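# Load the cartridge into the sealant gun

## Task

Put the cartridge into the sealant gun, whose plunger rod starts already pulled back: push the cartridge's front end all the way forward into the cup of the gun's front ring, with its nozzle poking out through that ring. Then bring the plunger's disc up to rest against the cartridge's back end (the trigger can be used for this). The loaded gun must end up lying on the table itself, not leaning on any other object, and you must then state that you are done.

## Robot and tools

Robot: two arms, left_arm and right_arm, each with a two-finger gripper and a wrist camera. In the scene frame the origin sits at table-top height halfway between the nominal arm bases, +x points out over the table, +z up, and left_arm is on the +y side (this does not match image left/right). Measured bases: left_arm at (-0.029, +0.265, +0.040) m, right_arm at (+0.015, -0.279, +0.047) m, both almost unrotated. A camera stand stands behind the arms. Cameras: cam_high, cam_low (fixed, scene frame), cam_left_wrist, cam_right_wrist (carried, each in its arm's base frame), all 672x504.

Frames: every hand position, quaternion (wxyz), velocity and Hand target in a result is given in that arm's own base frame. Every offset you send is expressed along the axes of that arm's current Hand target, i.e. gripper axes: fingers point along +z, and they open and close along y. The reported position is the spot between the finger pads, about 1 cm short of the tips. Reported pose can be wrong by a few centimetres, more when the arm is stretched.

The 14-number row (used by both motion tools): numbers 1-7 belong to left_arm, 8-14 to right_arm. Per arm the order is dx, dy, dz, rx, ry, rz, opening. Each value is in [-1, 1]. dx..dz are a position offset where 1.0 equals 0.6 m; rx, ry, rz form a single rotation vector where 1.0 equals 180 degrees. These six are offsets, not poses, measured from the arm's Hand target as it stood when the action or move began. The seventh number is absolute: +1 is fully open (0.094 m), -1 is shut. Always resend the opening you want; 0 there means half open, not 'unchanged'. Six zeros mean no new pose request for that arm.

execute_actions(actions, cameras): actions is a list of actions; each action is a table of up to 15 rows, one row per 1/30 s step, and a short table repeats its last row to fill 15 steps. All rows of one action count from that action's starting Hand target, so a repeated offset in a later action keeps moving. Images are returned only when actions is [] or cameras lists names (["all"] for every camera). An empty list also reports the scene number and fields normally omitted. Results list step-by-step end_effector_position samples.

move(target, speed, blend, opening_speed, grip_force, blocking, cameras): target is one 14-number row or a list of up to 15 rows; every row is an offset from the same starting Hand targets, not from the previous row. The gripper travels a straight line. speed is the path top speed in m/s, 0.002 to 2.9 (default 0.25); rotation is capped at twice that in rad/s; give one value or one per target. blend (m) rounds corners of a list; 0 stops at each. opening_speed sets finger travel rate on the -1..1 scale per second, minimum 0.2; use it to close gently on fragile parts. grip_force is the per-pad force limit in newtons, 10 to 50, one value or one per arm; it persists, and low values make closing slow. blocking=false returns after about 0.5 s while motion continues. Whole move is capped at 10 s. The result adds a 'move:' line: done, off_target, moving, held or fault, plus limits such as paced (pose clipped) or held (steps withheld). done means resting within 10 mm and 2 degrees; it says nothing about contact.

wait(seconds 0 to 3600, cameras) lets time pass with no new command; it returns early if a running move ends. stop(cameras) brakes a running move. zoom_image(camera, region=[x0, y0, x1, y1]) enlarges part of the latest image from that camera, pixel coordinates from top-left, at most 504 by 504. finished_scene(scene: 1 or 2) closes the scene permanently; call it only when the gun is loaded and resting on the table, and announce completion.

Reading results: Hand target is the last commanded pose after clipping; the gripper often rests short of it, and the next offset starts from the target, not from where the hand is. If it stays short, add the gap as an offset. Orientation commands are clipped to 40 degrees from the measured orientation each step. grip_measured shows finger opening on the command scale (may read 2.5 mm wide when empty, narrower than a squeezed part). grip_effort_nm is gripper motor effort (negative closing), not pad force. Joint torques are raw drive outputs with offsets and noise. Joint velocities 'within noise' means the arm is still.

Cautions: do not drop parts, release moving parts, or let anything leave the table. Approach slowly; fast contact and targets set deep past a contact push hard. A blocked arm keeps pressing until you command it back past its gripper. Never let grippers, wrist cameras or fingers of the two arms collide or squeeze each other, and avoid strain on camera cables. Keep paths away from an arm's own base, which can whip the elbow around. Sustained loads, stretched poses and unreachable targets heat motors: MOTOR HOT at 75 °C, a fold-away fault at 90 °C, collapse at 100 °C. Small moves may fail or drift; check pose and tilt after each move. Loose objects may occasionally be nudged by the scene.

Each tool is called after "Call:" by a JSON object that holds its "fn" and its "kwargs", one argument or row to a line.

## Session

Call:
{"fn": "execute_actions", "kwargs": {
  "actions": []
}}

Scene clock: 0.00 s.
left_arm: end_effector_position=(+0.3434, -0.1316, +0.1189) grip_measured=+1.000 grip_effort_nm=n/a end_effector_quat_wxyz=(+0.491, +0.155, +0.856, -0.048) | right_arm: end_effector_position=(+0.3174, +0.1374, +0.0494) grip_measured=+1.000 grip_effort_nm=n/a end_effector_quat_wxyz=(+0.447, -0.134, +0.884, +0.029)
Joint positions: left_arm=[-0.427 1.231 0.513 0.175 -0.129 0.005 0.094] | right_arm=[0.536 1.378 0.38 0.33 0.256 0.11 0.094]
Joint velocities: within noise
Joint torques (N m): no reading
Motor temperatures (°C): left_arm=[27 32 40 29 24 22 23] | right_arm=[23 44 36 24 26 25 27]
Heat: left arm: 40 °C; right arm: 44 °C.
Hand target: left_arm +0.3470, -0.1332, +0.1279; +0.502, +0.153, +0.849, -0.050 | right_arm +0.3198, +0.1388, +0.0534; +0.452, -0.133, +0.881, +0.031
Tool commands: left_gripper/opening=+1.0 right_gripper/opening=+1.0
camera_calibration:
cam_left_wrist: T_world_to_cam=[[-0.30256, -0.94544, -0.12085, 0.00251], [-0.79565, 0.32034, -0.51412, 0.42157], [0.52478, -0.0594, -0.84916, 0.02157]] pos_world=[0.32486, -0.1314, 0.23536]
cam_right_wrist: T_world_to_cam=[[0.262, -0.96399, 0.04558, 0.05192], [-0.87714, -0.25756, -0.40533, 0.37949], [0.40248, 0.06621, -0.91303, 0.01627]] pos_world=[0.31272, 0.14672, 0.16631]

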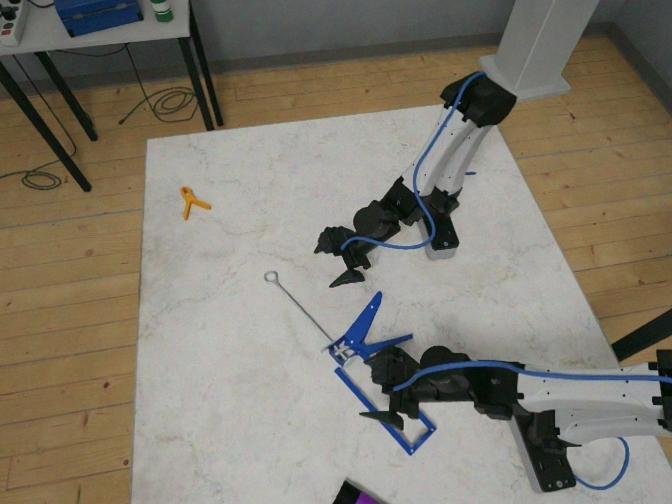

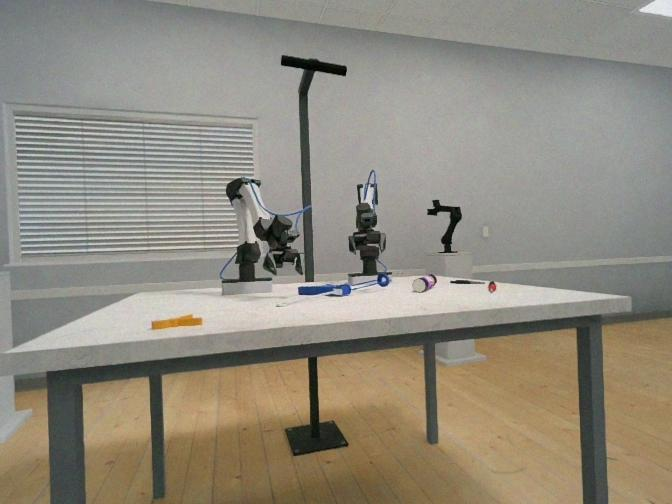

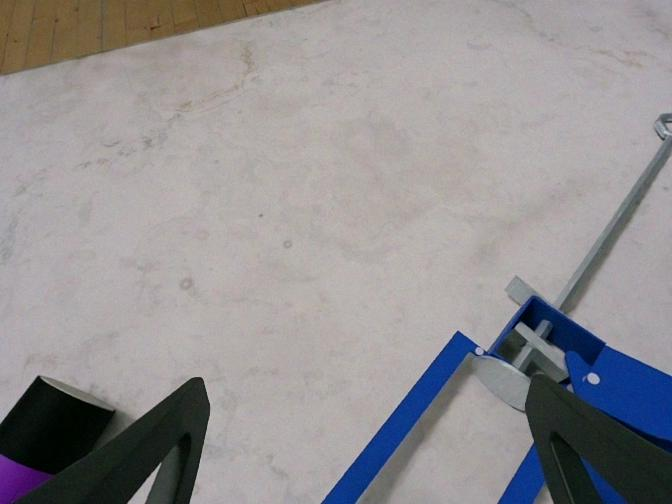

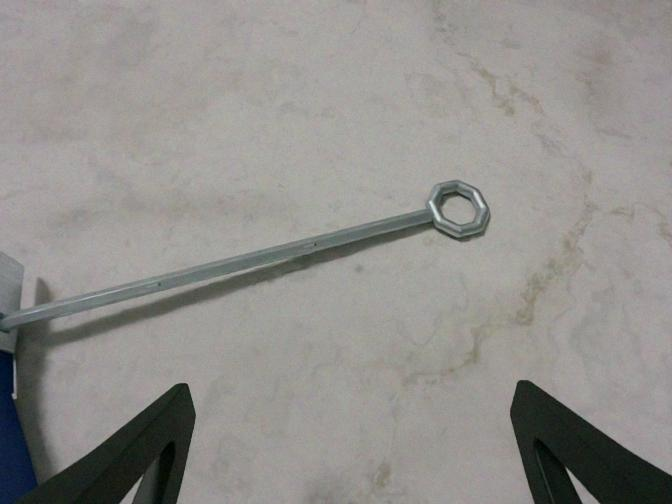

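Call:
{"fn": "move", "kwargs": {
  "target": [-0.08,0.1895,-0.2457,-0.0335,0.3368,-0.1026,1,-0.048,-0.2725,-0.3307,0.0206,0.2998,0.0882,1],
  "cameras": ["all"]
}}

Call:
{"fn": "zoom_image", "kwargs": {
  "camera": "cam_low",
  "region": [290, 250, 510, 320]
}}

Scene clock: 18.43 s.
left_arm: end_effector_position=(+0.2824, -0.0011, +0.2349) grip_measured=+1.000 grip_effort_nm=0.03 end_effector_quat_wxyz=(+0.091, -0.002, +0.996, +0.002) | right_arm: end_effector_position=(+0.2207, -0.0436, +0.2004) grip_measured=+1.000 grip_effort_nm=-0.01 end_effector_quat_wxyz=(+0.031, +0.000, +1.000, -0.002)
Joint positions: left_arm=[-0.007 1.521 1.696 -1.564 -0.005 -0.01 0.094] | right_arm=[-0.201 1.375 1.439 -1.572 -0.008 -0.2 0.094]
Joint torques (N m): left_arm=[0.8 -8.38 7.17 0.6 -0.15 0.14] | right_arm=[-0.66 -2.41 8.08 0.48 0.1 -0.15]
Heat: left arm: 42 °C; right arm: 44 °C.
Hand target: left_arm +0.2803, -0.0003, +0.2497; +0.000, +0.001, +1.000, +0.000 | right_arm +0.2221, -0.0472, +0.2043; +0.000, +0.000, +1.000, +0.000
Off the commanded pose: left_arm 0.015 m, 10 deg | right_arm 0.006 m, 4 deg.
joint sent to its limit (left arm) — joint 4 (wrist pitch), lower limit. The joint targets are off in orientation, not in position.
joint sent to its limit (right arm) — joint 4 (wrist pitch), lower limit. The joint targets are off in orientation, not in position.
move: off_target (left_arm, right_arm)
cam_left_wrist: T_world_to_cam=[[-0.02786, -0.9987, -0.04263, 0.02544], [-0.95339, 0.01373, 0.30144, 0.2435], [-0.30046, 0.04904, -0.95253, 0.41722]] pos_world=[0.35822, 0.0016, 0.3251]
cam_right_wrist: T_world_to_cam=[[-0.01997, -0.99975, -0.00995, -0.0322], [-0.90178, 0.01371, 0.43198, 0.15866], [-0.43174, 0.0176, -0.90183, 0.38476]] pos_world=[0.30854, -0.04114, 0.27813]

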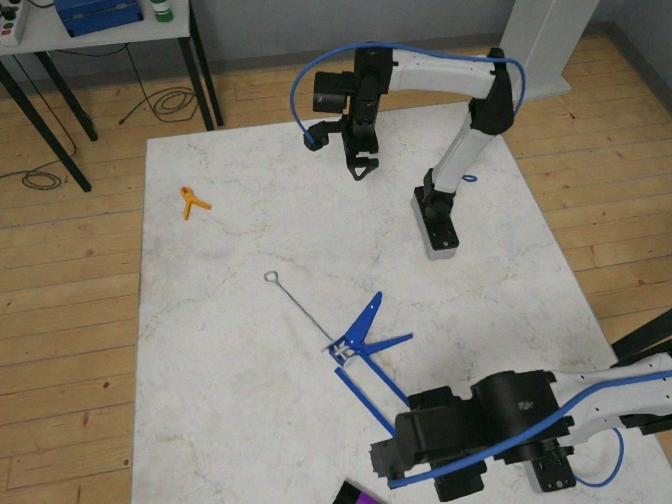

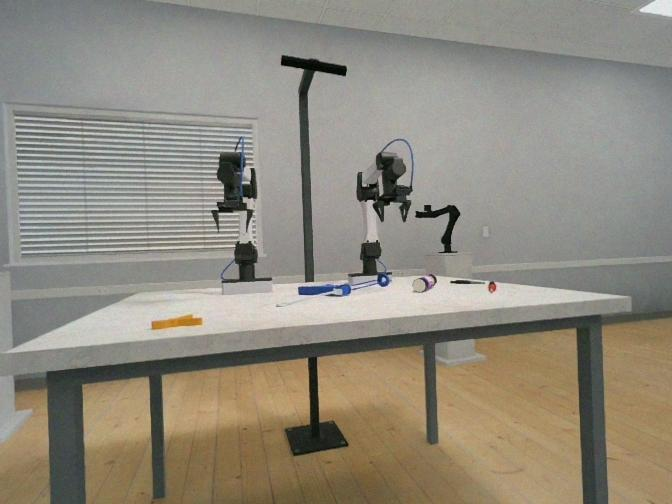

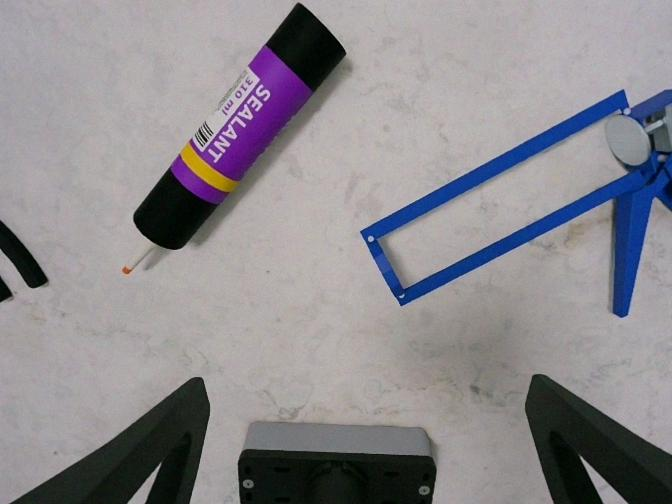

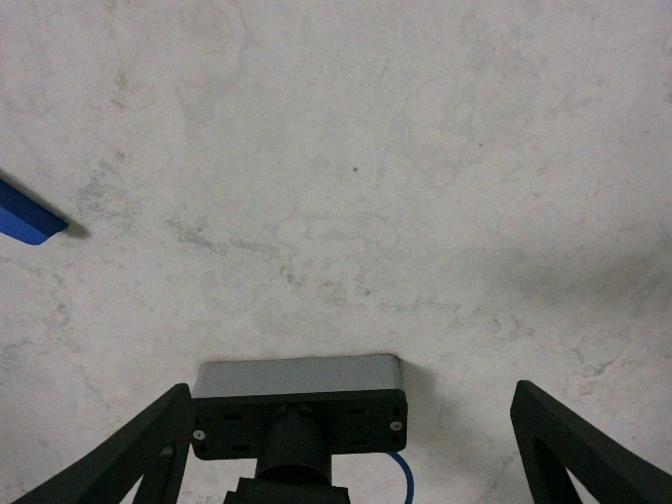

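Scaled by 2.291.

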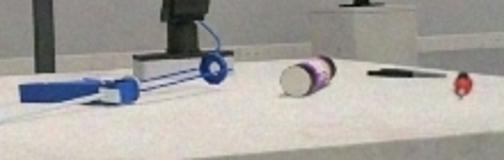

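Call:
{"fn": "move", "kwargs": {
  "target": [-0.1145,0.165,0.3,0,0,0.2472,1,0,0,0,0,0,0,1],
  "cameras": ["cam_left_wrist"]
}}

Scene clock: 50.63 s.
left_arm: end_effector_position=(+0.3410, +0.0922, +0.0708) grip_measured=+1.000 grip_effort_nm=0.03 end_effector_quat_wxyz=(-0.004, +0.377, +0.926, -0.010) | right_arm: end_effector_position=(+0.2206, -0.0436, +0.2004) grip_measured=+1.000 grip_effort_nm=-0.01 end_effector_quat_wxyz=(+0.031, +0.000, +1.000, -0.002)
Joint positions: left_arm=[0.269 1.915 1.503 -1.176 0.011 1.042 0.094] | right_arm=[-0.201 1.375 1.439 -1.572 -0.008 -0.201 0.094]
Joint torques (N m): left_arm=[0.76 -8.25 7.21 0.35 -0.21 0.14] | right_arm=[-0.68 -2.43 8.08 0.46 0.11 -0.15]
Motor temperatures (°C): left_arm=[27 38 45 30 24 22 23] | right_arm=[23 43 41 26 26 25 27]
Heat: left arm: 45 °C; right arm: 43 °C.
Hand target: left_arm +0.3493, +0.0986, +0.0696; +0.000, +0.379, +0.925, +0.000 | right_arm +0.2221, -0.0472, +0.2043; +0.000, +0.000, +1.000, +0.000
Off the commanded pose: left_arm 0.010 m, 1 deg | right_arm 0.006 m, 4 deg.
joint sent to its limit (right arm) — joint 4 (wrist pitch), lower limit. The joint targets are off in orientation, not in position.
move: done
cam_left_wrist: T_world_to_cam=[[-0.72446, -0.6892, -0.01275, 0.32019], [-0.6136, 0.63634, 0.4675, 0.16262], [-0.31409, 0.34651, -0.8839, 0.24638]] pos_world=[0.40913, 0.03182, 0.14583]

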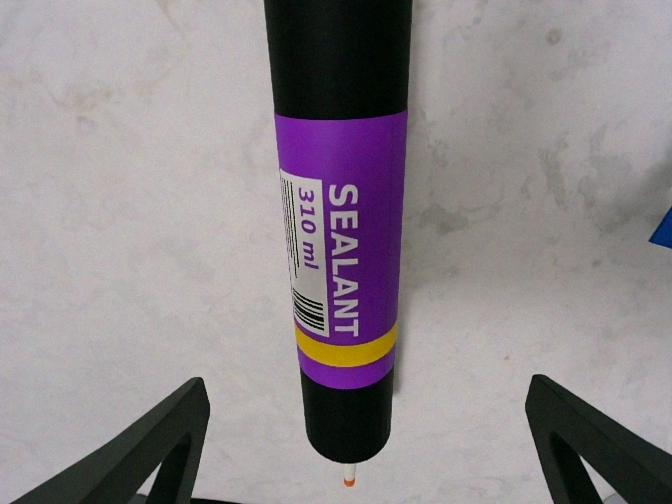

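Call:
{"fn": "move", "kwargs": {
  "target": [0.0133,-0.004,0.1377,0,0,0,1,0,0,0,0,0,0,1],
  "cameras": ["cam_left_wrist"]
}}

Scene clock: 59.77 s.
left_arm: end_effector_position=(+0.3422, +0.0989, -0.0052) grip_measured=+1.000 grip_effort_nm=0.03 end_effector_quat_wxyz=(+0.006, +0.377, +0.926, -0.002) | right_arm: end_effector_position=(+0.2206, -0.0436, +0.2004) grip_measured=+1.000 grip_effort_nm=-0.01 end_effector_quat_wxyz=(+0.031, +0.000, +1.000, -0.002)
Joint positions: left_arm=[0.286 1.993 1.295 -0.866 0.01 1.059 0.094] | right_arm=[-0.201 1.375 1.439 -1.572 -0.008 -0.201 0.094]
Joint torques (N m): left_arm=[0.66 -8.4 4.74 0.35 -0.18 0.13] | right_arm=[-0.66 -2.43 8.06 0.46 0.1 -0.15]
Heat: left arm: 46 °C; right arm: 43 °C.
Hand target: left_arm +0.3419, +0.1024, -0.0130; +0.000, +0.379, +0.925, +0.000 | right_arm +0.2221, -0.0472, +0.2043; +0.000, +0.000, +1.000, +0.000
Off the commanded pose: left_arm 0.009 m, 1 deg | right_arm 0.006 m, 4 deg.
joint sent to its limit (right arm) — joint 4 (wrist pitch), lower limit. The joint targets are off in orientation, not in position.
move: done
cam_left_wrist: T_world_to_cam=[[-0.72387, -0.68905, -0.03493, 0.32434], [-0.62442, 0.63275, 0.45796, 0.19863], [-0.29345, 0.35331, -0.88829, 0.16949]] pos_world=[0.40855, 0.03792, 0.07093]

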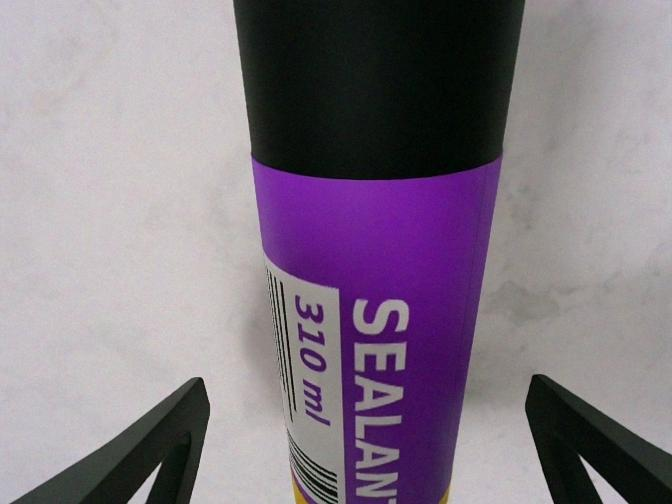

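Call:
{"fn": "move", "kwargs": {
  "target": [
    [0,0,0.007,0,0,0,1,0,0,0,0,0,0,1],
    [0,0,0.007,0,0,0,-0.04,0,0,0,0,0,0,1]
  ],
  "opening_speed": 0.7,
  "cameras": ["cam_left_wrist"]
}}

Scene clock: 65.60 s.
left_arm: end_effector_position=(+0.3427, +0.0991, -0.0097) grip_measured=+0.011 grip_effort_nm=-0.90 end_effector_quat_wxyz=(+0.006, +0.377, +0.926, -0.001) | right_arm: end_effector_position=(+0.2206, -0.0436, +0.2004) grip_measured=+1.000 grip_effort_nm=-0.01 end_effector_quat_wxyz=(+0.031, +0.000, +1.000, -0.002)
Joint positions: left_arm=[0.286 2.002 1.289 -0.85 0.009 1.059 0.047] | right_arm=[-0.201 1.375 1.439 -1.572 -0.008 -0.201 0.094]
Joint torques (N m): left_arm=[0.69 -8.54 4.59 0.37 -0.18 0.12] | right_arm=[-0.65 -2.44 8.08 0.46 0.1 -0.15]
Heat: left arm: 45 °C; right arm: 43 °C.
Hand target: left_arm +0.3419, +0.1024, -0.0172; +0.000, +0.379, +0.925, +0.000 | right_arm +0.2221, -0.0472, +0.2043; +0.000, +0.000, +1.000, +0.000
Off the commanded pose: left_arm 0.008 m, 1 deg | right_arm 0.006 m, 4 deg.
joint sent to its limit (right arm) — joint 4 (wrist pitch), lower limit. The joint targets are off in orientation, not in position.
move: done
cam_left_wrist: T_world_to_cam=[[-0.72438, -0.68847, -0.03581, 0.32486], [-0.6242, 0.63293, 0.45801, 0.20071], [-0.29266, 0.35413, -0.88823, 0.16518]] pos_world=[0.40895, 0.03813, 0.06643]

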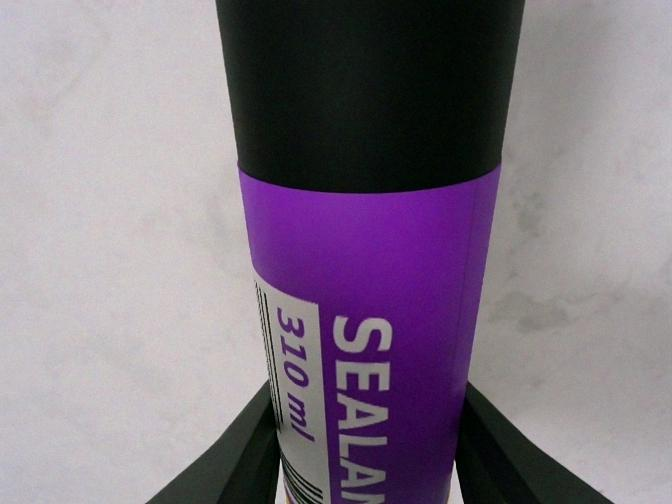

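Call:
{"fn": "move", "kwargs": {
  "target": [
    [0,0,-0.2287,0,0,0,-0.04,0,0,0,0,0,0,1],
    [-0.2976,-0.3642,-0.2287,0,0,0.0983,-0.04,0,0,0,0,0,0,1],
    [-0.2976,-0.3642,-0.0987,0.0129,-0.0827,0.0977,-0.04,0,0,0,0,0,0,1]
  ],
  "speed": [0.25,0.25,0.12],
  "blend": [0.02,0,0],
  "cameras": ["all"]
}}

Call:
{"fn": "zoom_image", "kwargs": {
  "camera": "cam_low",
  "region": [300, 250, 440, 320]
}}

Scene clock: 79.40 s.
left_arm: end_effector_position=(+0.2938, -0.1651, +0.0238) grip_measured=+0.006 grip_effort_nm=-1.00 end_effector_quat_wxyz=(+0.045, +0.511, +0.856, -0.059) | right_arm: end_effector_position=(+0.2206, -0.0436, +0.2004) grip_measured=+1.000 grip_effort_nm=-0.01 end_effector_quat_wxyz=(+0.031, +0.000, +1.000, -0.002)
Joint positions: left_arm=[-0.447 1.82 1.174 -0.845 0.127 0.624 0.047] | right_arm=[-0.201 1.375 1.439 -1.572 -0.008 -0.201 0.094]
Joint torques (N m): left_arm=[0.95 -12.93 5.65 1.17 0.2 0.12] | right_arm=[-0.66 -2.43 8.08 0.47 0.1 -0.15]
Heat: left arm: 45 °C; right arm: 42 °C.
Hand target: left_arm +0.3157, -0.1785, +0.0420; +0.112, +0.512, +0.849, -0.068 | right_arm +0.2221, -0.0472, +0.2043; +0.000, +0.000, +1.000, +0.000
Off the commanded pose: left_arm 0.032 m, 8 deg | right_arm 0.006 m, 4 deg.
joint sent to its limit (right arm) — joint 4 (wrist pitch), lower limit. The joint targets are off in orientation, not in position.
move: off_target (left_arm)
cam_left_wrist: T_world_to_cam=[[-0.89687, -0.44195, 0.01767, 0.19876], [-0.41014, 0.84593, 0.34086, 0.29718], [-0.16559, 0.29846, -0.93995, 0.22888]] pos_world=[0.33805, -0.23186, 0.11032]
cam_right_wrist: T_world_to_cam=[[-0.01921, -0.99977, -0.00997, -0.03243], [-0.90166, 0.01301, 0.43226, 0.15856], [-0.43203, 0.01729, -0.9017, 0.3847]] pos_world=[0.30854, -0.04114, 0.27803]

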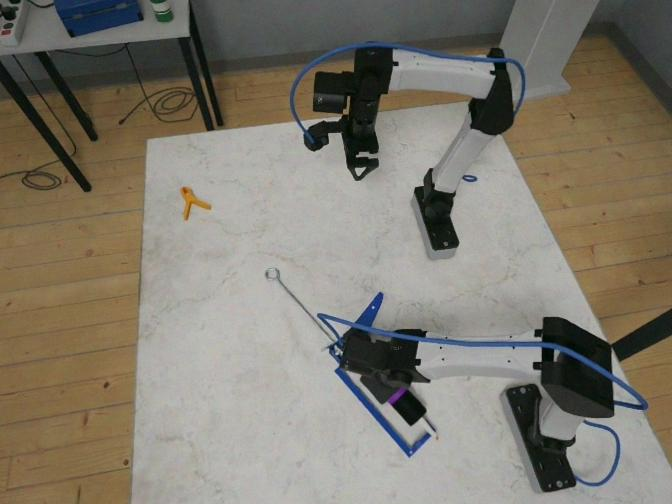

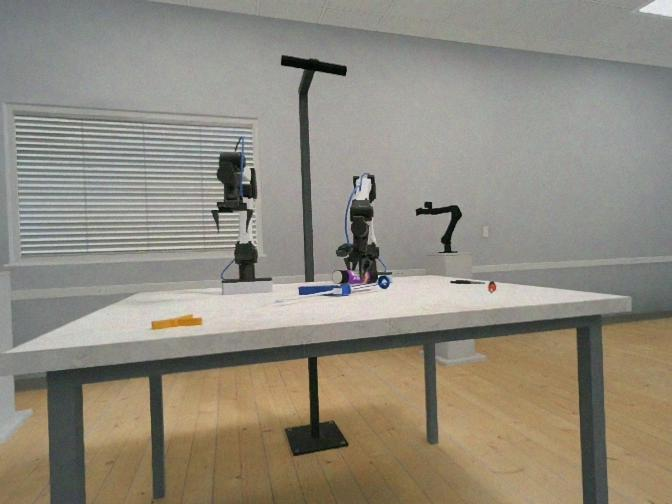

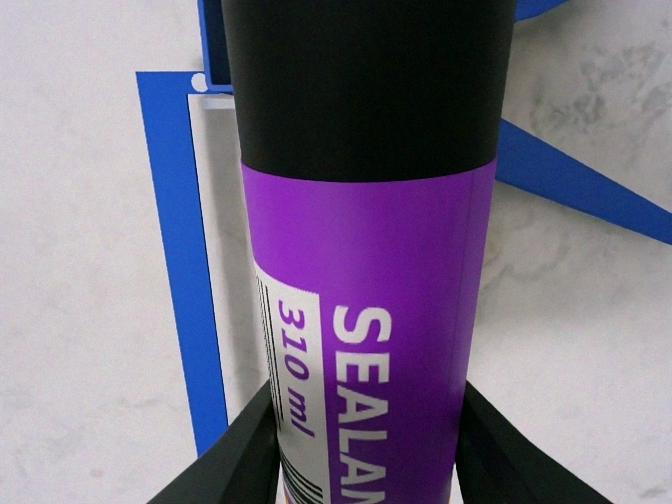

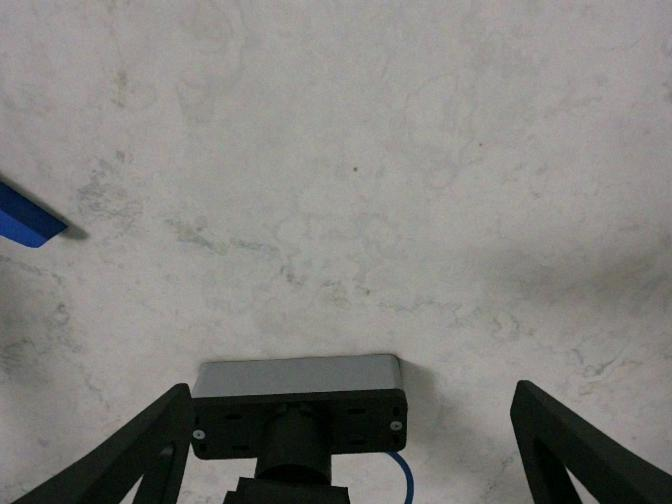

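Scaled by 3.600.

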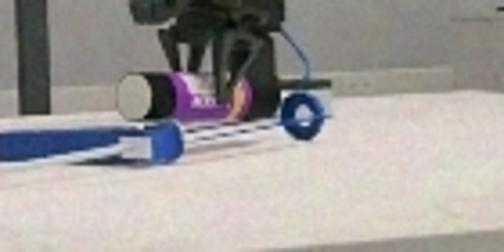

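Call:
{"fn": "zoom_image", "kwargs": {
  "camera": "cam_low",
  "region": [360, 265, 410, 300]
}}

Call:
{"fn": "zoom_image", "kwargs": {
  "camera": "cam_high",
  "region": [320, 340, 470, 480]
}}

Scaled by 10.080.

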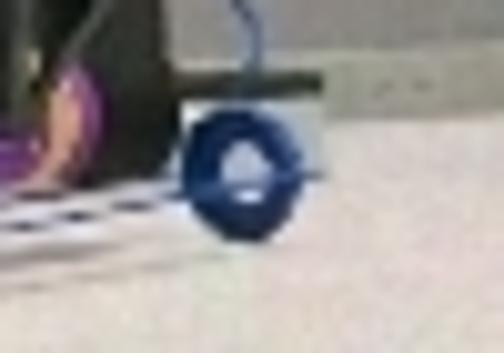

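Scaled by 3.360.

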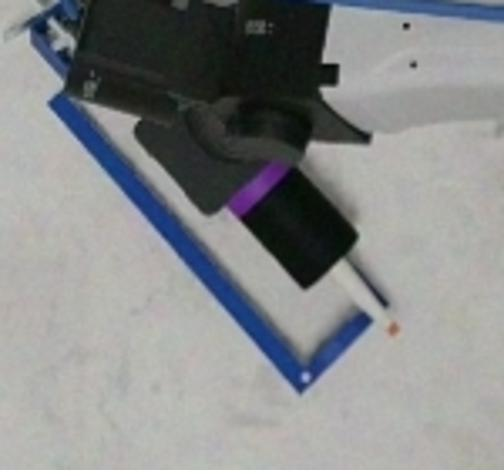

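Call:
{"fn": "move", "kwargs": {
  "target": [
    [-0.0216,0,-0.0805,0,0,0,-0.04,0,0,0,0,0,0,1],
    [-0.069,0,-0.0644,0,0,0,-0.04,0,0,0,0,0,0,1]
  ],
  "speed": 0.1,
  "cameras": ["cam_high","cam_low","cam_left_wrist"]
}}

Call:
{"fn": "zoom_image", "kwargs": {
  "camera": "cam_low",
  "region": [320, 250, 420, 310]
}}

Call:
{"fn": "zoom_image", "kwargs": {
  "camera": "cam_high",
  "region": [320, 340, 470, 480]
}}

Scene clock: 101.37 s.
left_arm: end_effector_position=(+0.3138, -0.1916, +0.0727) grip_measured=+0.006 grip_effort_nm=-1.00 end_effector_quat_wxyz=(+0.075, +0.514, +0.852, -0.060) | right_arm: end_effector_position=(+0.2206, -0.0436, +0.2004) grip_measured=+1.000 grip_effort_nm=-0.01 end_effector_quat_wxyz=(+0.031, +0.000, +1.000, -0.002)
Joint positions: left_arm=[-0.488 1.819 1.368 -0.975 0.128 0.588 0.047] | right_arm=[-0.201 1.375 1.439 -1.572 -0.008 -0.201 0.094]
Joint torques (N m): left_arm=[-0.03 -9.63 9.81 0.69 0.12 -0.03] | right_arm=[-0.62 -2.43 8.06 0.46 0.1 -0.15]
Motor temperatures (°C): left_arm=[27 48 45 30 24 22 25] | right_arm=[23 42 43 26 26 25 26]
Heat: left arm: 48 °C; right arm: 43 °C.
Hand target: left_arm +0.3298, -0.2050, +0.0902; +0.112, +0.512, +0.849, -0.068 | right_arm +0.2221, -0.0472, +0.2043; +0.000, +0.000, +1.000, +0.000
Off the commanded pose: left_arm 0.027 m, 4 deg | right_arm 0.006 m, 4 deg.
joint sent to its limit (right arm) — joint 4 (wrist pitch), lower limit. The joint targets are off in orientation, not in position.
move: off_target (left_arm)
cam_left_wrist: T_world_to_cam=[[-0.89938, -0.43689, -0.01531, 0.20836], [-0.42197, 0.85845, 0.29155, 0.32081], [-0.11423, 0.26867, -0.95643, 0.26541]] pos_world=[0.35308, -0.25568, 0.16351]

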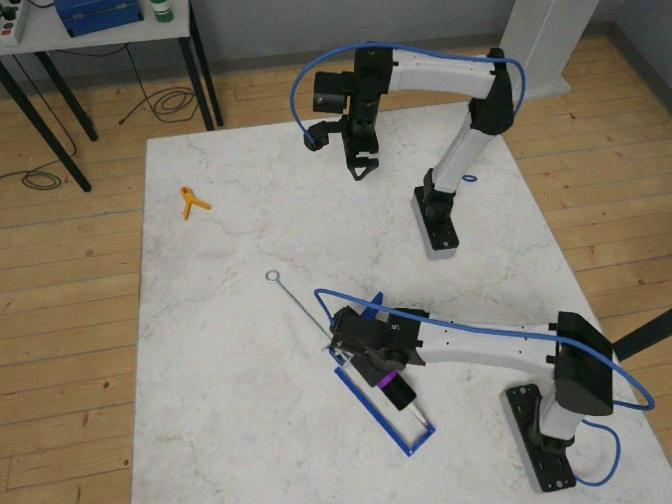

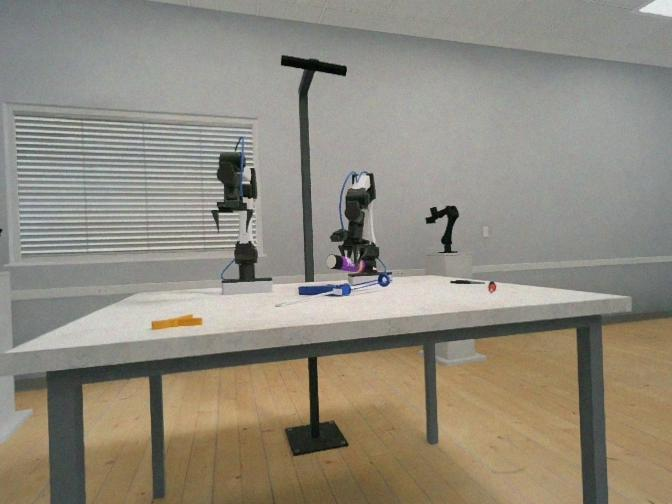

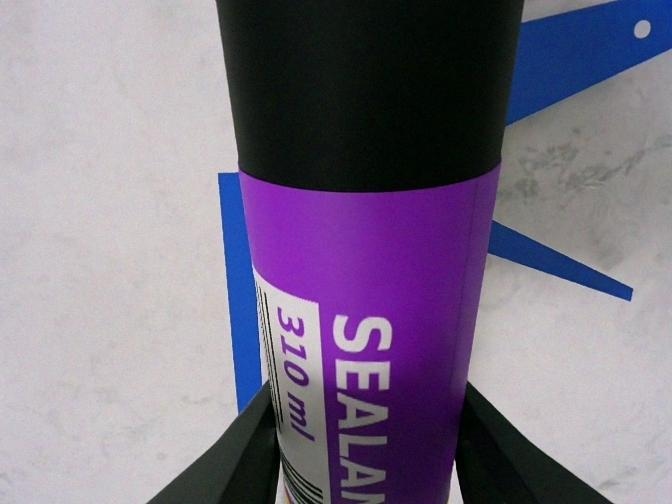

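Scaled by 5.040.

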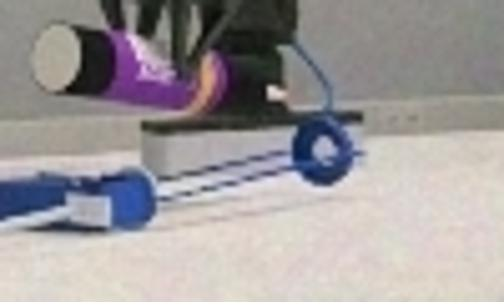

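Scaled by 3.360.

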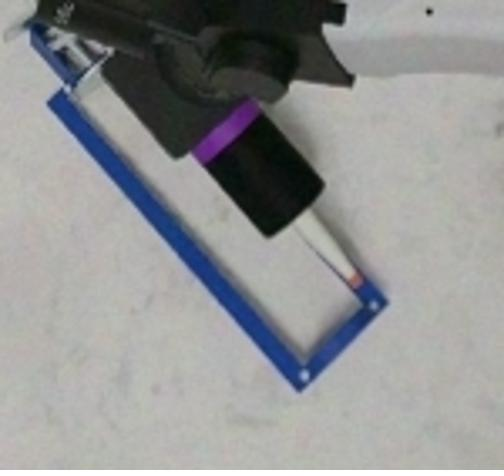

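Call:
{"fn": "move", "kwargs": {
  "target": [0.0147,0.0135,0.0498,0,-0.022,0,-0.04,0,0,0,0,0,0,1],
  "speed": 0.1,
  "cameras": ["cam_high","cam_low","cam_left_wrist"]
}}

Call:
{"fn": "zoom_image", "kwargs": {
  "camera": "cam_low",
  "region": [320, 250, 420, 310]
}}

Call:
{"fn": "zoom_image", "kwargs": {
  "camera": "cam_high",
  "region": [320, 340, 470, 480]
}}

Scene clock: 109.67 s.
left_arm: end_effector_position=(+0.3233, -0.1889, +0.0501) grip_measured=+0.006 grip_effort_nm=-1.01 end_effector_quat_wxyz=(+0.105, +0.506, +0.853, -0.071) | right_arm: end_effector_position=(+0.2206, -0.0436, +0.2004) grip_measured=+1.000 grip_effort_nm=-0.01 end_effector_quat_wxyz=(+0.031, +0.000, +1.000, -0.002)
Joint positions: left_arm=[-0.455 1.819 1.262 -0.814 0.158 0.6 0.047] | right_arm=[-0.201 1.375 1.439 -1.572 -0.008 -0.201 0.094]
Joint torques (N m): left_arm=[0.59 -9.77 6.6 1.11 0.29 0.15] | right_arm=[-0.66 -2.41 8.06 0.47 0.1 -0.15]
Heat: left arm: 48 °C; right arm: 43 °C.
Hand target: left_arm +0.3365, -0.2006, +0.0590; +0.141, +0.510, +0.844, -0.085 | right_arm +0.2221, -0.0472, +0.2043; +0.000, +0.000, +1.000, +0.000
Off the commanded pose: left_arm 0.020 m, 5 deg | right_arm 0.006 m, 4 deg.
joint sent to its limit (right arm) — joint 4 (wrist pitch), lower limit. The joint targets are off in orientation, not in position.
move: off_target (left_arm)
cam_left_wrist: T_world_to_cam=[[-0.89147, -0.45228, -0.02692, 0.21286], [-0.44576, 0.86488, 0.23081, 0.34106], [-0.08111, 0.21776, -0.97263, 0.22464]] pos_world=[0.36001, -0.24762, 0.1455]

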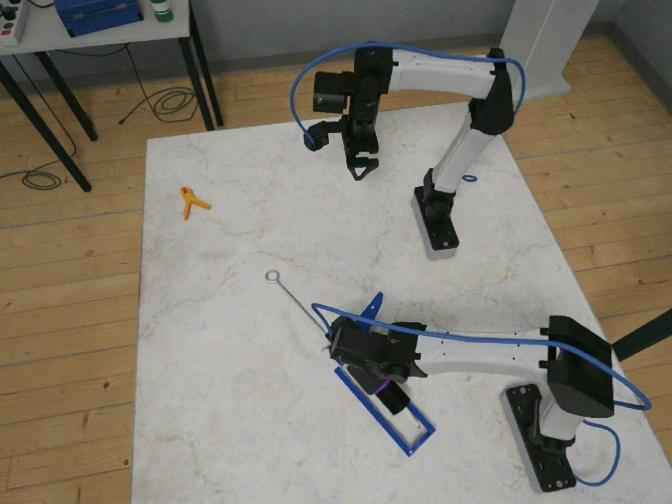

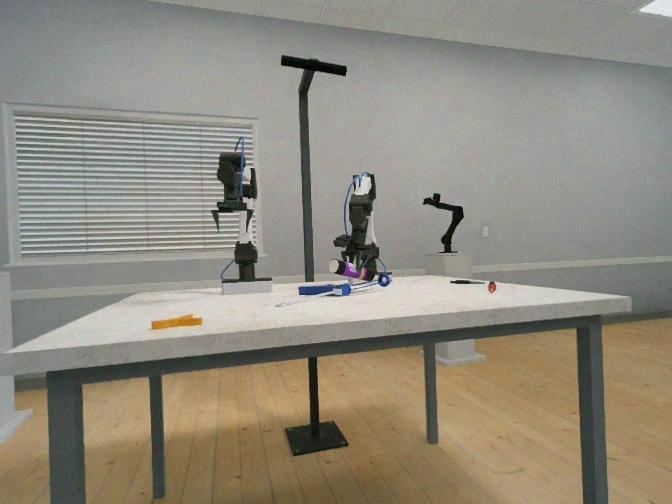

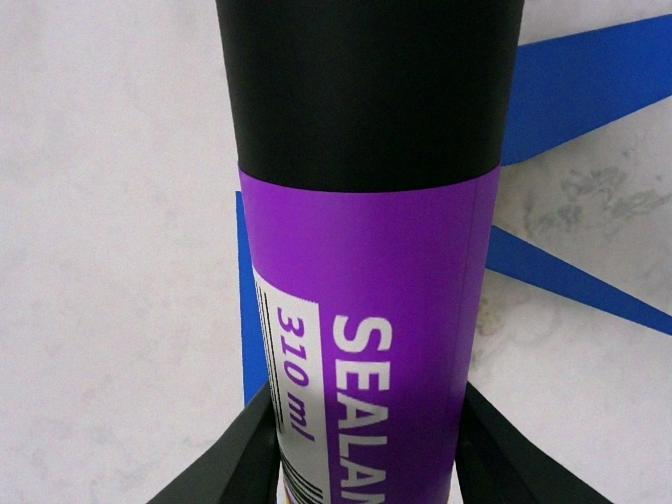

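Scaled by 5.040.

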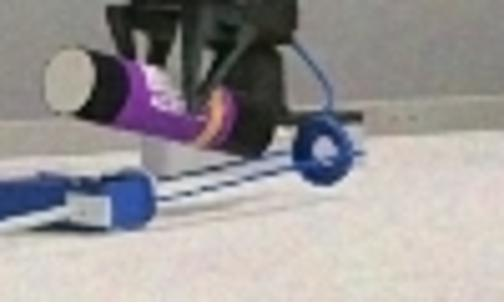

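Scaled by 3.360.

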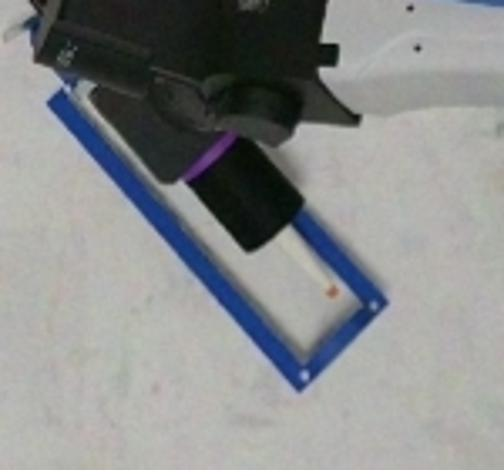

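Call:
{"fn": "zoom_image", "kwargs": {
  "camera": "cam_low",
  "region": [320, 250, 400, 310]
}}

Scaled by 6.300.

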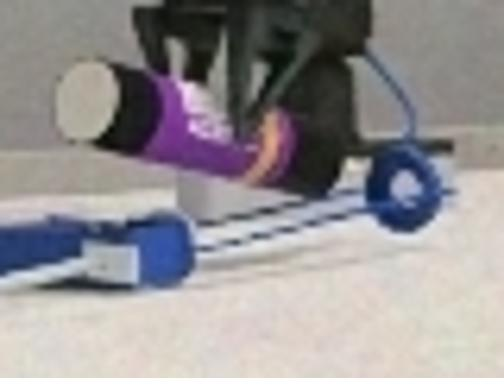

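Call:
{"fn": "move", "kwargs": {
  "target": [0.015,0.022,0.006,0,0,0,-0.04,0,0,0,0,0,0,1],
  "speed": 0.08,
  "cameras": ["cam_high","cam_low","cam_left_wrist"]
}}

Call:
{"fn": "zoom_image", "kwargs": {
  "camera": "cam_low",
  "region": [320, 250, 400, 310]
}}

Call:
{"fn": "zoom_image", "kwargs": {
  "camera": "cam_high",
  "region": [370, 370, 460, 470]
}}

Scene clock: 135.80 s.
left_arm: end_effector_position=(+0.3317, -0.1761, +0.0442) grip_measured=+0.006 grip_effort_nm=-1.00 end_effector_quat_wxyz=(+0.106, +0.505, +0.854, -0.072) | right_arm: end_effector_position=(+0.2206, -0.0436, +0.2004) grip_measured=+1.000 grip_effort_nm=-0.01 end_effector_quat_wxyz=(+0.031, +0.000, +1.000, -0.002)
Joint positions: left_arm=[-0.41 1.834 1.258 -0.799 0.168 0.641 0.047] | right_arm=[-0.201 1.375 1.439 -1.572 -0.008 -0.201 0.094]
Joint torques (N m): left_arm=[0.25 -9.69 6.67 1.13 0.33 0.18] | right_arm=[-0.66 -2.41 8.06 0.46 0.1 -0.14]
Heat: left arm: 48 °C; right arm: 43 °C.
Hand target: left_arm +0.3448, -0.1879, +0.0527; +0.141, +0.510, +0.844, -0.085 | right_arm +0.2221, -0.0472, +0.2043; +0.000, +0.000, +1.000, +0.000
Off the commanded pose: left_arm 0.020 m, 4 deg | right_arm 0.006 m, 4 deg.
joint sent to its limit (right arm) — joint 4 (wrist pitch), lower limit. The joint targets are off in orientation, not in position.
move: off_target (left_arm)
cam_left_wrist: T_world_to_cam=[[-0.89018, -0.45485, -0.02625, 0.22504], [-0.44825, 0.86406, 0.22908, 0.33582], [-0.08151, 0.21569, -0.97305, 0.21656]] pos_world=[0.36851, -0.23452, 0.1397]

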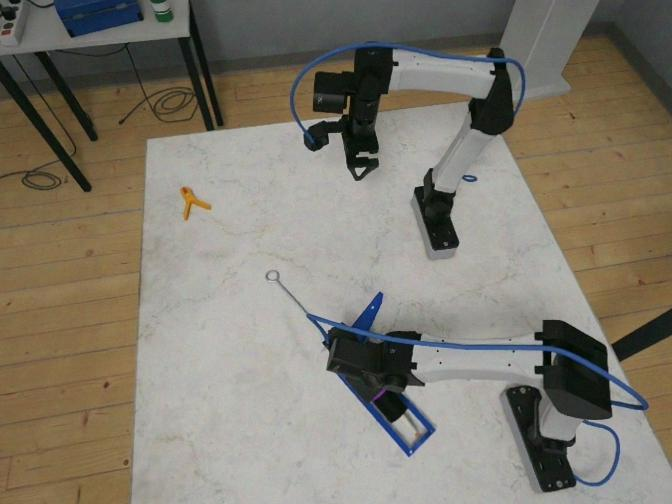

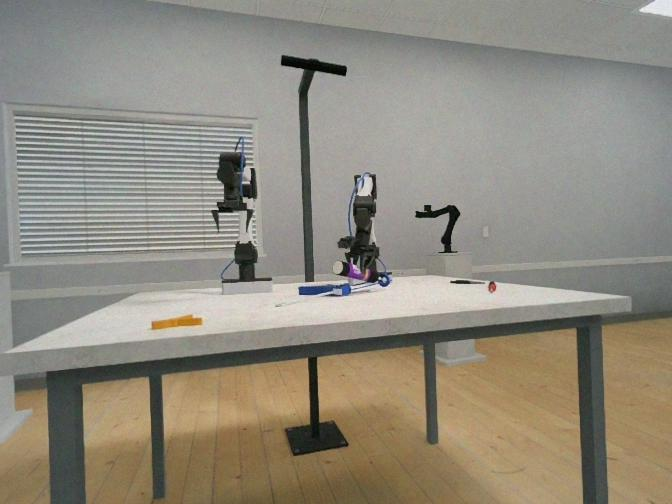

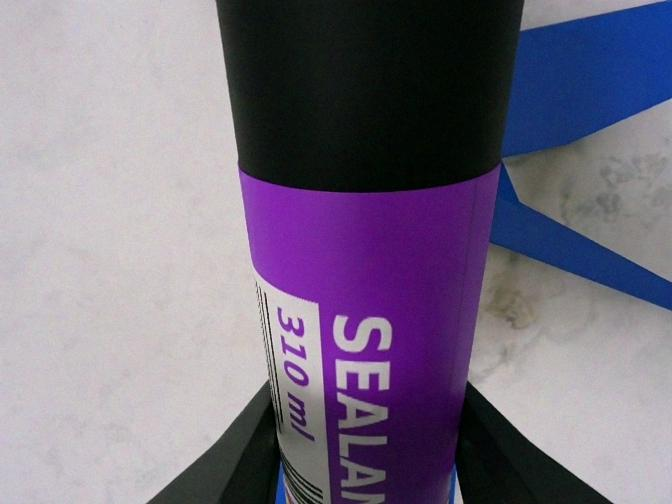

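Scaled by 6.300.

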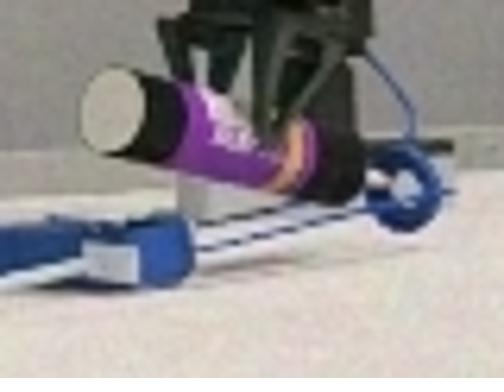

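Scaled by 5.040.

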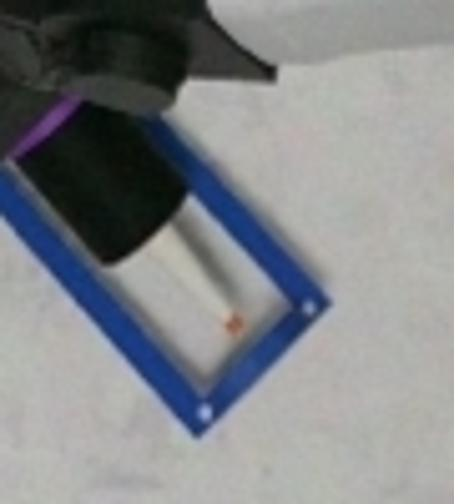

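Call:
{"fn": "move", "kwargs": {
  "target": [0.05,0,0,0,0,0,-0.04,0,0,0,0,0,0,1],
  "speed": 0.08,
  "cameras": ["cam_high","cam_low","cam_left_wrist"]
}}

Call:
{"fn": "zoom_image", "kwargs": {
  "camera": "cam_low",
  "region": [320, 250, 400, 310]
}}

Call:
{"fn": "zoom_image", "kwargs": {
  "camera": "cam_high",
  "region": [370, 370, 460, 470]
}}

Scene clock: 144.37 s.
left_arm: end_effector_position=(+0.3164, -0.1518, +0.0177) grip_measured=+0.006 grip_effort_nm=-1.00 end_effector_quat_wxyz=(+0.084, +0.503, +0.856, -0.077) | right_arm: end_effector_position=(+0.2206, -0.0436, +0.2004) grip_measured=+1.000 grip_effort_nm=-0.01 end_effector_quat_wxyz=(+0.031, +0.000, +1.000, -0.002)
Joint positions: left_arm=[-0.358 1.829 1.145 -0.746 0.181 0.692 0.047] | right_arm=[-0.201 1.375 1.439 -1.572 -0.008 -0.201 0.094]
Joint torques (N m): left_arm=[0.62 -13.97 5.79 0.93 0.3 0.19] | right_arm=[-0.68 -2.4 8.06 0.46 0.1 -0.14]
Heat: left arm: 48 °C; right arm: 43 °C.
Hand target: left_arm +0.3316, -0.1628, +0.0430; +0.141, +0.510, +0.844, -0.085 | right_arm +0.2221, -0.0472, +0.2043; +0.000, +0.000, +1.000, +0.000
Off the commanded pose: left_arm 0.031 m, 7 deg | right_arm 0.006 m, 4 deg.
joint sent to its limit (right arm) — joint 4 (wrist pitch), lower limit. The joint targets are off in orientation, not in position.
move: off_target (left_arm)
cam_left_wrist: T_world_to_cam=[[-0.8902, -0.45553, 0.00628, 0.22109], [-0.43847, 0.86045, 0.25954, 0.30994], [-0.12363, 0.22829, -0.96571, 0.19949]] pos_world=[0.35738, -0.21151, 0.11081]

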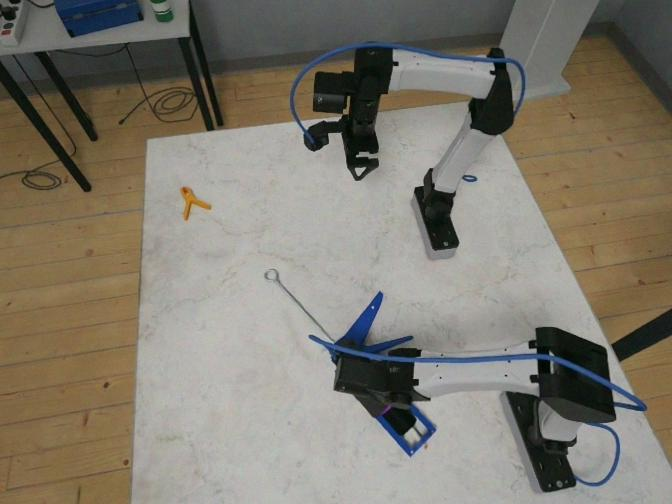

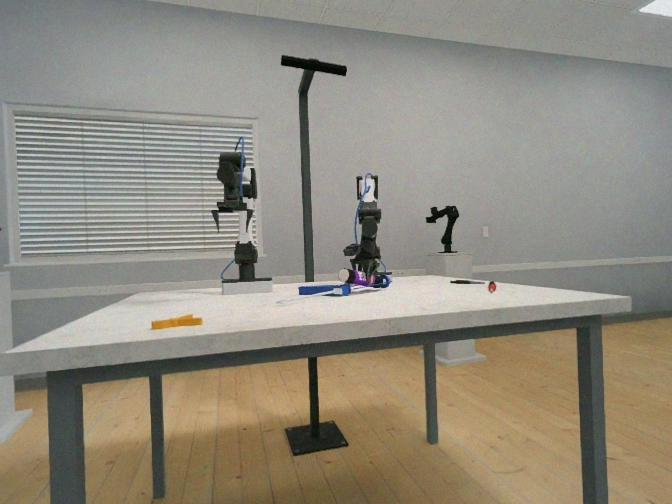

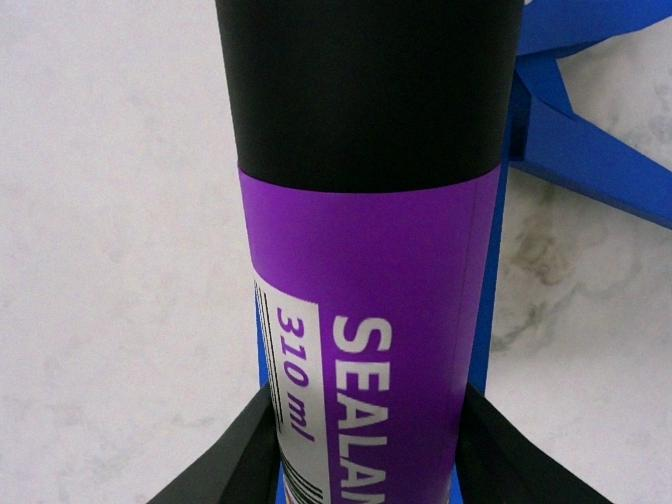

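Scaled by 6.300.

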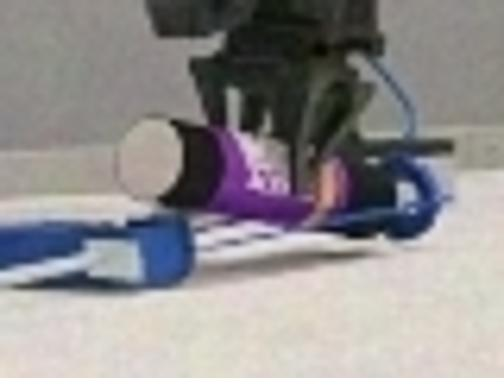

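Scaled by 5.040.

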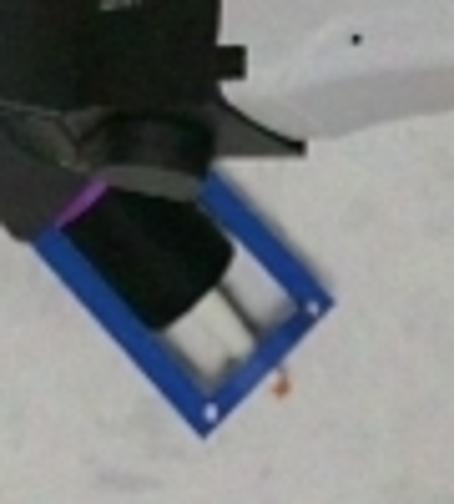

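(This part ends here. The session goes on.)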